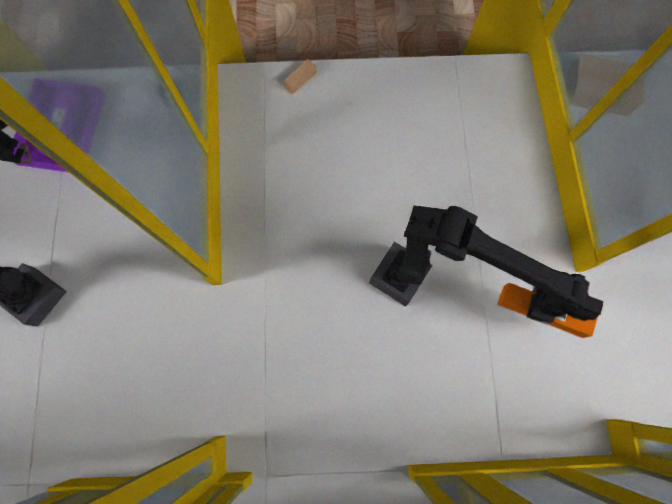

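Scene clock: 675.80 s.
Joint torques (N m): arm1=[2.26 -9.7 7.72 0.61 0.18 0.09] | arm2=[0.15 -12.69 7.66 0.95 0.05 -0.2] | arm3=[-1.38 -13.1 9.25 -0.28 -0.2 -0.2] | arm4=[-0.85 -9.58 9.57 -0.21 -0.08 0.11] | arm5=[-0.32 2.73 7.5 1.78 -0.1 -0.06] | arm6=[-0.32 -18.2 12.51 -0.21 0.07 -0.02] | arm7=[-1.14 -9.99 8.68 -0.06 -0.17 0.04] | arm8=[1.79 -11.28 9.1 -0.55 -0.11 -0.11]
Heat: arm1: hottest joint3_rad 37 °C; arm2: hottest joint3_rad 35 °C; arm3: hottest joint2_rad 35 °C; arm4: hottest joint3_rad 43 °C; arm5: hottest joint3_rad 37 °C; arm6: hottest joint3_rad 36 °C; arm7: hottest joint3_rad 40 °C; arm8: hottest joint3_rad 33 °C.
move: arm6 off_target
Joint velocities: within noise
arm1, arm2, arm3, arm4, arm5, arm7, arm8: as last shown
arm6.joint_positions: joint1_rad=+0.234 joint2_rad=+2.392 joint3_rad=+2.066 joint4_rad=-1.279 joint5_rad=-0.001 joint6_rad=-0.009 gripper_m=+0.06047
arm6.joint_status: not commanded
arm6.hand: x=+1.4979 y=+0.3665 z=+0.7873 quat_wxyz=(+0.017, -0.186, -0.982, -0.004) (m; scene frame)
arm6.hand_target: x=+1.5140 y=+0.3624 z=+0.8004 quat_wxyz=(-0.001, -0.188, -0.982, +0.000) (m; scene frame)
arm6.hand_status: off_target (0.022 m and 2.0 deg from the pose sent, 0.355 m and 0.6 deg at the start)
pictures: cam_arm5, cam_arm6

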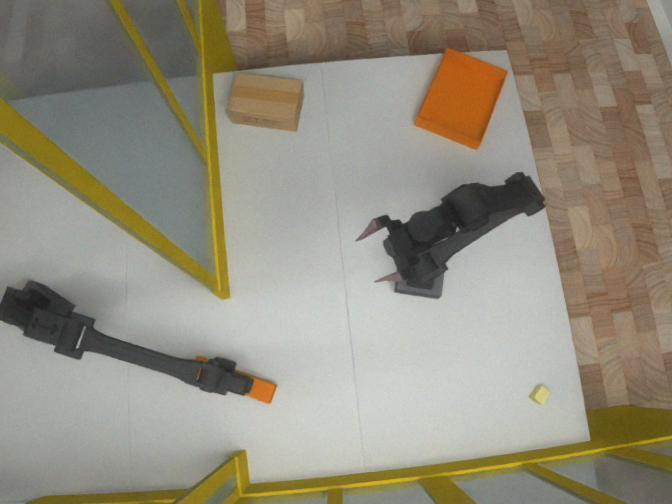

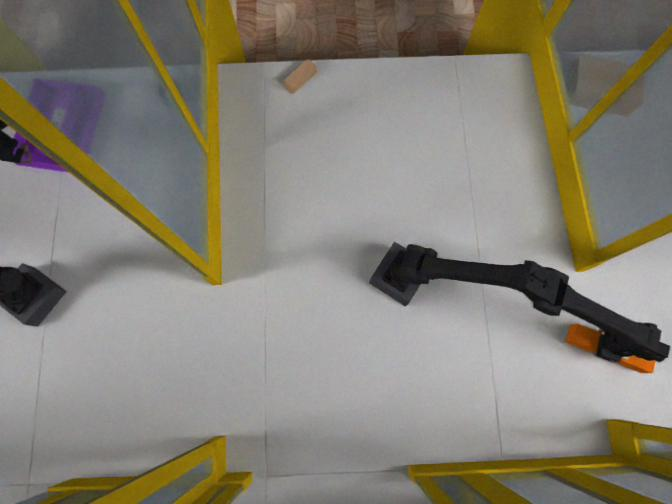

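>>> move:
  arm6: {"target":[1.515,0.362,0.756,0,0.188,0.982,0],"speed":0.1}
  cameras: []

>>> move:
  arm6: {"joints":{"gripper_m":0.092}}
  cameras: []

>>> move:
  arm6: {"target":[1.515,0.362,0.90,0,0.188,0.982,0],"speed":0.2}
  cameras: []

>>> move:
  arm6: {"target":[1.2218,0.480,0.97,0,0.188,0.982,0],"speed":0.35}
  arm5: {"joints":{"joint1_rad":0.663,"joint2_rad":1.41,"joint3_rad":1.25,"joint4_rad":-1.40,"joint5_rad":0.0,"joint6_rad":0.78,"gripper_m":0.092}}
  cameras: ["cam_arm6","cam_arm5"]

>>> move:
  arm5: {"target":[1.515,0.365,0.87,0,-0.982,0.188,0],"speed":0.3}
  cameras: ["cam_arm5","arm5_cam_wrist"]

Scene clock: 692.77 s.
Joint torques (N m): arm1=[2.26 -9 7.76 0.64 0.16 0.08] | arm2=[0.15 -12.69 7.66 0.95 0.05 -0.2] | arm3=[-1.49 -13.1 9.22 -0.28 -0.19 -0.2] | arm4=[-0.85 -9.58 9.57 -0.21 -0.08 0.11] | arm5=[0.03 2.9 7.62 1.68 -0.06 0.01] | arm6=[-0.38 -18.55 10.25 0.5 0.1 -0.02] | arm7=[-1.08 -10.05 8.66 -0.08 -0.17 0.04] | arm8=[1.79 -11.4 9.16 -0.57 -0.11 -0.1]
Heat: arm1: hottest joint3_rad 36 °C; arm2: hottest joint3_rad 35 °C; arm3: hottest joint2_rad 34 °C; arm4: hottest joint3_rad 43 °C; arm5: hottest joint3_rad 37 °C; arm6: hottest joint3_rad 36 °C; arm7: hottest joint3_rad 40 °C; arm8: hottest joint3_rad 33 °C.
move: arm6 off_target
Joint velocities: within noise
arm1, arm2, arm3, arm4, arm5, arm8: as last shown
arm6.joint_positions: joint1_rad=+0.234 joint2_rad=+2.445 joint3_rad=+2.066 joint4_rad=-1.225 joint5_rad=-0.002 joint6_rad=-0.009 gripper_m=+0.06047
arm6.joint_status: not commanded
arm6.hand: x=+1.5017 y=+0.3651 z=+0.7514 quat_wxyz=(+0.016, -0.186, -0.982, -0.004) (m; scene frame)
arm6.hand_target: x=+1.5146 y=+0.3622 z=+0.7563 quat_wxyz=(+0.000, -0.188, -0.982, +0.000) (m; scene frame)
arm6.hand_status: off_target (0.014 m and 1.9 deg from the pose sent, 0.036 m and 2.0 deg at the start)
arm7.joint_positions: joint1_rad=+2.152 joint2_rad=+1.429 joint3_rad=+1.172 joint4_rad=-1.306 joint5_rad=+0.003 joint6_rad=+0.125 gripper_m=+0.09194
arm7.joint_status: not commanded
arm7.hand: x=-0.3988 y=+1.0207 z=+0.9725 quat_wxyz=(-0.005, +0.639, -0.769, -0.003) (m; scene frame)
arm7.hand_target: x=-0.3961 y=+1.0151 z=+0.9700 quat_wxyz=(+0.000, +0.639, -0.769, +0.000) (m; scene frame)
arm7.hand_status: not commanded
pictures: none
No camera images: "cameras" was empty.

Scene clock: 693.40 s.
Joint torques (N m): arm1=[2.2 -9.35 7.83 0.58 0.17 0.08] | arm2=[0.15 -12.69 7.66 0.95 0.05 -0.21] | arm3=[-1.38 -13.16 9.24 -0.27 -0.2 -0.2] | arm4=[-0.85 -9.58 9.57 -0.21 -0.08 0.11] | arm5=[-0.44 3.02 7.34 1.77 -0.1 -0.07] | arm6=[-0.32 -18.61 10.26 0.49 0.1 -0.02] | arm7=[-1.03 -10.11 8.65 -0.05 -0.17 0.03] | arm8=[1.9 -11.05 9.07 -0.51 -0.11 -0.11]
Heat: arm1: hottest joint3_rad 36 °C; arm2: hottest joint3_rad 35 °C; arm3: hottest joint2_rad 34 °C; arm4: hottest joint3_rad 43 °C; arm5: hottest joint3_rad 37 °C; arm6: hottest joint3_rad 36 °C; arm7: hottest joint3_rad 40 °C; arm8: hottest joint3_rad 33 °C.
move: arm6 done
Joint velocities: within noise
arm1, arm3, arm4, arm5, arm7: as last shown
arm2.joint_positions: joint1_rad=-1.442 joint2_rad=+1.415 joint3_rad=+1.160 joint4_rad=-1.328 joint5_rad=+0.000 joint6_rad=+0.014 gripper_m=+0.09193
arm2.joint_status: not commanded
arm2.hand: x=-0.6526 y=-0.2813 z=+0.9707 quat_wxyz=(+0.005, +0.490, -0.872, +0.002) (m; scene frame)
arm2.hand_target: x=-0.6510 y=-0.2800 z=+0.9701 quat_wxyz=(+0.000, +0.496, -0.868, +0.000) (m; scene frame)
arm2.hand_status: not commanded
arm6.joint_positions: joint1_rad=+0.234 joint2_rad=+2.445 joint3_rad=+2.066 joint4_rad=-1.225 joint5_rad=-0.002 joint6_rad=-0.009 gripper_m=+0.09178
arm6.joint_status: all done
arm6.hand: x=+1.5016 y=+0.3651 z=+0.7508 quat_wxyz=(+0.016, -0.186, -0.982, -0.004) (m; scene frame)
arm6.hand_target: x=+1.5145 y=+0.3622 z=+0.7561 quat_wxyz=(+0.000, -0.188, -0.982, +0.000) (m; scene frame)
arm6.hand_status: not commanded
arm8.joint_positions: joint1_rad=+0.409 joint2_rad=+1.410 joint3_rad=+1.259 joint4_rad=-1.412 joint5_rad=+0.001 joint6_rad=+0.004 gripper_m=+0.09192
arm8.joint_status: not commanded
arm8.hand: x=-1.7415 y=+0.2557 z=+0.9699 quat_wxyz=(-0.003, -0.775, -0.633, +0.004) (m; scene frame)
arm8.hand_target: x=-1.7409 y=+0.2600 z=+0.9699 quat_wxyz=(+0.000, -0.772, -0.635, +0.000) (m; scene frame)
arm8.hand_status: not commanded
pictures: none
No camera images: "cameras" was empty.

Scene clock: 695.03 s.
Joint torques (N m): arm1=[2.26 -9.17 7.82 0.65 0.19 0.07] | arm2=[0.15 -12.69 7.66 0.95 0.05 -0.2] | arm3=[-1.44 -13.1 9.25 -0.29 -0.2 -0.2] | arm4=[-0.85 -9.58 9.57 -0.21 -0.08 0.11] | arm5=[-0.26 2.43 7.45 1.88 -0.07 -0.05] | arm6=[-0.38 -19.37 13.04 -0.24 0.1 -0.02] | arm7=[-1.08 -9.93 8.7 -0.06 -0.17 0.03] | arm8=[1.67 -11.4 8.99 -0.51 -0.1 -0.11]
Heat: arm1: hottest joint3_rad 36 °C; arm2: hottest joint3_rad 35 °C; arm3: hottest joint2_rad 34 °C; arm4: hottest joint3_rad 43 °C; arm5: hottest joint3_rad 37 °C; arm6: hottest joint2_rad 36 °C; arm7: hottest joint3_rad 40 °C; arm8: hottest joint3_rad 33 °C.
move: arm6 off_target
Joint velocities: within noise
arm1, arm2, arm4, arm5, arm7, arm8: as last shown
arm3.joint_positions: joint1_rad=-1.889 joint2_rad=+1.407 joint3_rad=+1.256 joint4_rad=-1.424 joint5_rad=-0.002 joint6_rad=+0.010 gripper_m=+0.09197
arm3.joint_status: not commanded
arm3.hand: x=+0.7577 y=-0.3713 z=+0.9667 quat_wxyz=(-0.001, +0.311, -0.951, -0.002) (m; scene frame)
arm3.hand_target: x=+0.7575 y=-0.3765 z=+0.9704 quat_wxyz=(+0.000, +0.312, -0.950, -0.003) (m; scene frame)
arm3.hand_status: not commanded
arm6.joint_positions: joint1_rad=+0.234 joint2_rad=+2.342 joint3_rad=+2.207 joint4_rad=-1.488 joint5_rad=-0.002 joint6_rad=-0.009 gripper_m=+0.09188
arm6.joint_status: not commanded
arm6.hand: x=+1.4993 y=+0.3661 z=+0.8747 quat_wxyz=(+0.026, -0.186, -0.982, -0.006) (m; scene frame)
arm6.hand_target: x=+1.5137 y=+0.3625 z=+0.9004 quat_wxyz=(-0.001, -0.188, -0.982, +0.000) (m; scene frame)
arm6.hand_status: off_target (0.030 m and 3.0 deg from the pose sent, 0.150 m and 1.9 deg at the start; pose on its path clipped on 8 of 49 steps)
pictures: none
No camera images: "cameras" was empty.

Scene clock: 696.87 s.
Joint torques (N m): arm1=[2.26 -9.11 7.73 0.59 0.17 0.07] | arm2=[0.09 -12.69 7.66 0.95 0.05 -0.2] | arm3=[-1.44 -13.1 9.25 -0.28 -0.18 -0.2] | arm4=[-0.85 -9.58 9.57 -0.21 -0.08 0.11] | arm5=[-0.32 -9.17 7.61 -0.12 -0.14 0.03] | arm6=[-0.21 -9.41 8.05 0.29 0.1 -0.01] | arm7=[-1.08 -9.99 8.66 -0.05 -0.17 0.03] | arm8=[1.96 -11.22 9.03 -0.57 -0.11 -0.09]
Heat: arm1: hottest joint3_rad 36 °C; arm2: hottest joint3_rad 35 °C; arm3: hottest joint2_rad 34 °C; arm4: hottest joint3_rad 43 °C; arm5: hottest joint3_rad 37 °C; arm6: hottest joint2_rad 36 °C; arm7: hottest joint3_rad 41 °C; arm8: hottest joint3_rad 33 °C.
move: arm5 done; arm6 done
Joint velocities: within noise
arm1, arm2, arm3, arm4, arm7, arm8: as last shown
arm5.joint_positions: joint1_rad=+0.657 joint2_rad=+1.413 joint3_rad=+1.233 joint4_rad=-1.389 joint5_rad=+0.002 joint6_rad=+0.770 gripper_m=+0.09214
arm5.joint_status: all done
arm5.hand: x=+1.7894 y=+0.4874 z=+0.9889 quat_wxyz=(-0.004, +0.983, -0.186, +0.000) (m; scene frame)
arm5.hand_target: x=+1.7883 y=+0.4837 z=+0.9965 quat_wxyz=(+0.000, +0.982, -0.188, -0.003) (m; scene frame)
arm5.hand_status: not commanded
arm6.joint_positions: joint1_rad=+0.234 joint2_rad=+1.446 joint3_rad=+1.119 joint4_rad=-1.266 joint5_rad=-0.002 joint6_rad=-0.009 gripper_m=+0.09188
arm6.joint_status: not commanded
arm6.hand: x=+1.2197 y=+0.4790 z=+0.9633 quat_wxyz=(+0.011, -0.186, -0.982, -0.003) (m; scene frame)
arm6.hand_target: x=+1.2217 y=+0.4800 z=+0.9700 quat_wxyz=(+0.000, -0.188, -0.982, +0.000) (m; scene frame)
arm6.hand_status: done (0.007 m and 1.3 deg from the pose sent, 0.315 m and 3.1 deg at the start)
pictures: cam_arm5, cam_arm6

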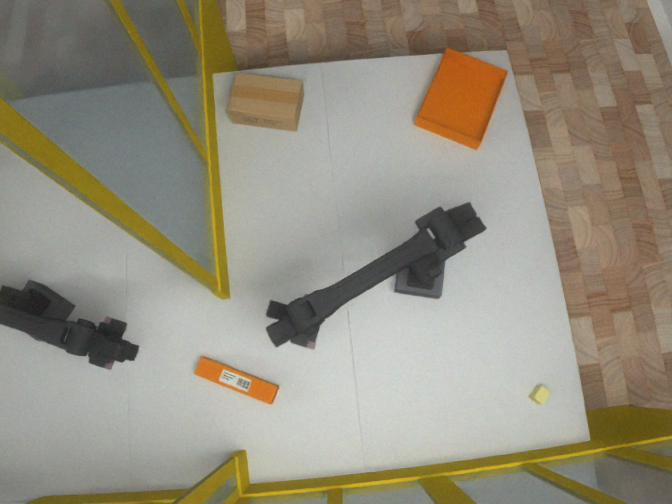

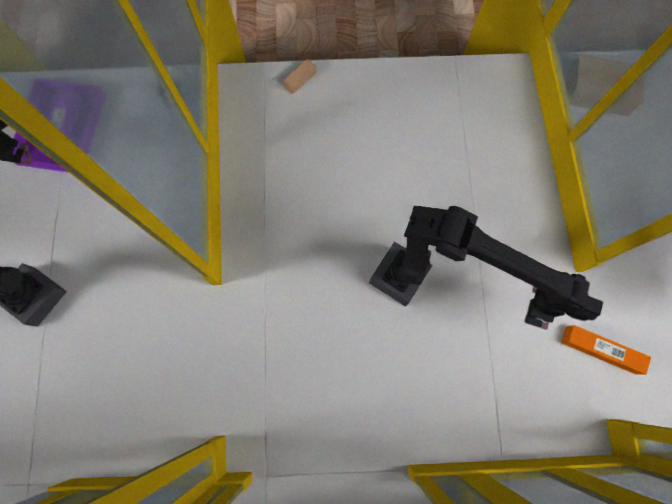

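Scene clock: 699.10 s.
Joint torques (N m): arm1=[2.32 -9.35 7.79 0.68 0.17 0.08] | arm2=[0.15 -12.69 7.66 0.95 0.05 -0.2] | arm3=[-1.49 -13.04 9.25 -0.25 -0.18 -0.19] | arm4=[-0.85 -9.58 9.55 -0.21 -0.08 0.11] | arm5=[-0.26 -20.42 9.94 -0.18 -0.15 0.05] | arm6=[-0.21 -9.41 8.05 0.28 0.1 0] | arm7=[-0.91 -9.99 8.73 -0.02 -0.17 0.03] | arm8=[1.79 -11.16 9.13 -0.54 -0.1 -0.1]
Heat: arm1: hottest joint3_rad 36 °C; arm2: hottest joint3_rad 35 °C; arm3: hottest joint2_rad 34 °C; arm4: hottest joint3_rad 43 °C; arm5: hottest joint3_rad 37 °C; arm6: hottest joint2_rad 36 °C; arm7: hottest joint3_rad 41 °C; arm8: hottest joint3_rad 33 °C.
move: arm5 off_target
Joint velocities: within noise
arm1.joint_positions: joint1_rad=-1.549 joint2_rad=+1.404 joint3_rad=+1.238 joint4_rad=-1.407 joint5_rad=+0.005 joint6_rad=+0.235 gripper_m=+0.09189
arm1.joint_status: not commanded
arm1.hand: x=-2.3105 y=-0.9735 z=+0.9757 quat_wxyz=(-0.003, -0.893, -0.450, +0.002) (m; scene frame)
arm1.hand_target: x=-2.3060 y=-0.9749 z=+0.9701 quat_wxyz=(+0.000, -0.892, -0.452, +0.000) (m; scene frame)
arm1.hand_status: not commanded
arm2, arm3, arm4, arm6, arm7, arm8: as last shown
arm5.joint_positions: joint1_rad=+0.659 joint2_rad=+2.295 joint3_rad=+2.145 joint4_rad=-1.452 joint5_rad=-0.003 joint6_rad=+0.773 gripper_m=+0.09214
arm5.joint_status: not commanded
arm5.hand: x=+1.5251 y=+0.3747 z=+0.8525 quat_wxyz=(-0.011, +0.982, -0.186, +0.015) (m; scene frame)
arm5.hand_target: x=+1.5159 y=+0.3652 z=+0.8702 quat_wxyz=(+0.000, +0.982, -0.188, +0.000) (m; scene frame)
arm5.hand_status: off_target (0.022 m and 2.1 deg from the pose sent, 0.323 m and 0.5 deg at the start)
pictures: arm5_cam_wrist, cam_arm5
camera_calibration:
arm5_cam_wrist: T_world_to_cam=[[0.37598, 0.926042, 0.0329315, -0.947455], [0.739889, -0.321417, 0.590979, -1.5041], [0.557856, -0.197831, -0.806015, 0.0345932], [0, 0, 0, 1]] pos_world=[1.4498, 0.400783, 0.947978]

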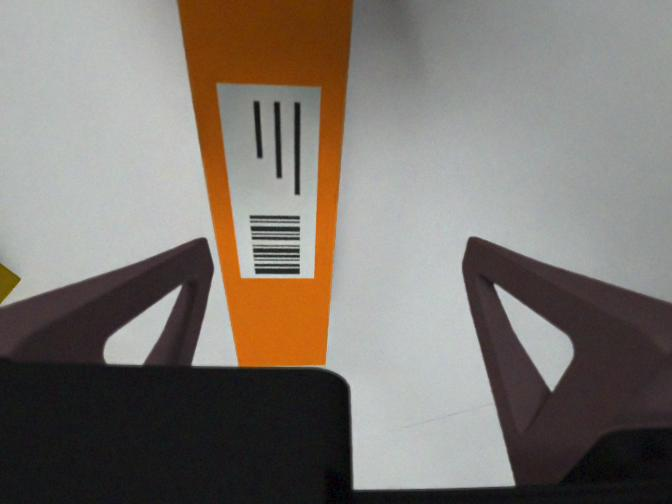

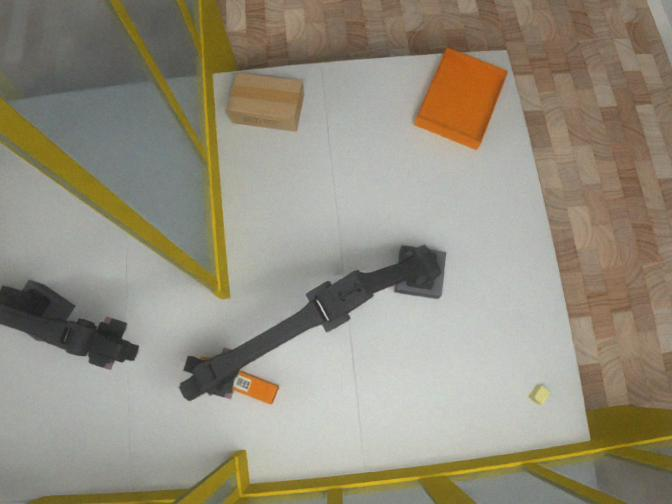

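>>> move:
  arm5: {"target":[1.518,0.324,0.80,0,-0.982,0.188,0],"speed":0.25}
  cameras: ["arm5_cam_wrist"]

Scene clock: 707.70 s.
Joint torques (N m): arm1=[2.14 -9.41 7.76 0.62 0.17 0.11] | arm2=[0.15 -12.69 7.65 0.95 0.05 -0.2] | arm3=[-1.49 -13.04 9.24 -0.25 -0.19 -0.21] | arm4=[-0.85 -9.58 9.57 -0.21 -0.08 0.11] | arm5=[-1.49 -21.19 9.07 0.46 -0.11 0.03] | arm6=[-0.21 -9.47 8.05 0.29 0.1 0] | arm7=[-0.91 -10.05 8.68 -0.01 -0.17 0.03] | arm8=[1.67 -11.11 9.05 -0.55 -0.1 -0.12]
Heat: arm1: hottest joint3_rad 36 °C; arm2: hottest joint3_rad 35 °C; arm3: hottest joint2_rad 34 °C; arm4: hottest joint3_rad 43 °C; arm5: hottest joint3_rad 38 °C; arm6: hottest joint3_rad 36 °C; arm7: hottest joint3_rad 41 °C; arm8: hottest joint3_rad 33 °C.
move: arm5 off_target
Joint velocities: within noise
arm1, arm2, arm3, arm4, arm6, arm7, arm8: as last shown
arm5.joint_positions: joint1_rad=+0.726 joint2_rad=+2.405 joint3_rad=+2.145 joint4_rad=-1.368 joint5_rad=-0.003 joint6_rad=+0.827 gripper_m=+0.09214
arm5.joint_status: not commanded
arm5.hand: x=+1.5365 y=+0.3286 z=+0.7769 quat_wxyz=(-0.019, +0.983, -0.180, +0.025) (m; scene frame)
arm5.hand_target: x=+1.5190 y=+0.3245 z=+0.8005 quat_wxyz=(+0.000, +0.982, -0.188, +0.000) (m; scene frame)
arm5.hand_status: off_target (0.030 m and 3.8 deg from the pose sent, 0.073 m and 2.1 deg at the start)
pictures: arm5_cam_wrist
camera_calibration:
arm5_cam_wrist: T_world_to_cam=[[0.362659, 0.930414, 0.0529846, -0.903], [0.730311, -0.31906, 0.604026, -1.47895], [0.5789, -0.18036, -0.795202, -0.088305], [0, 0, 0, 1]] pos_world=[1.45869, 0.352364, 0.870948]

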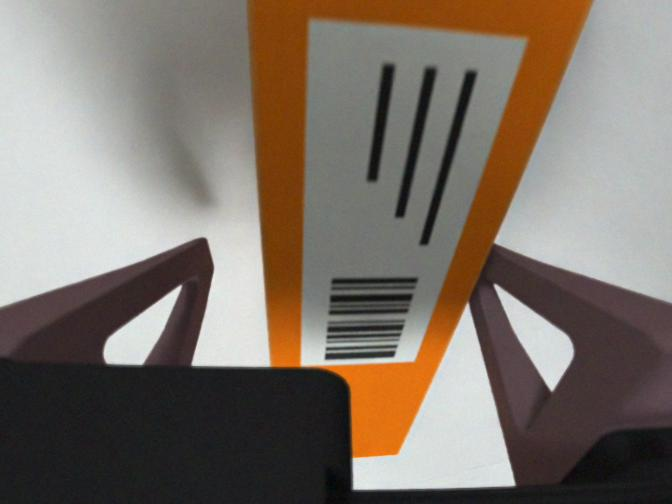

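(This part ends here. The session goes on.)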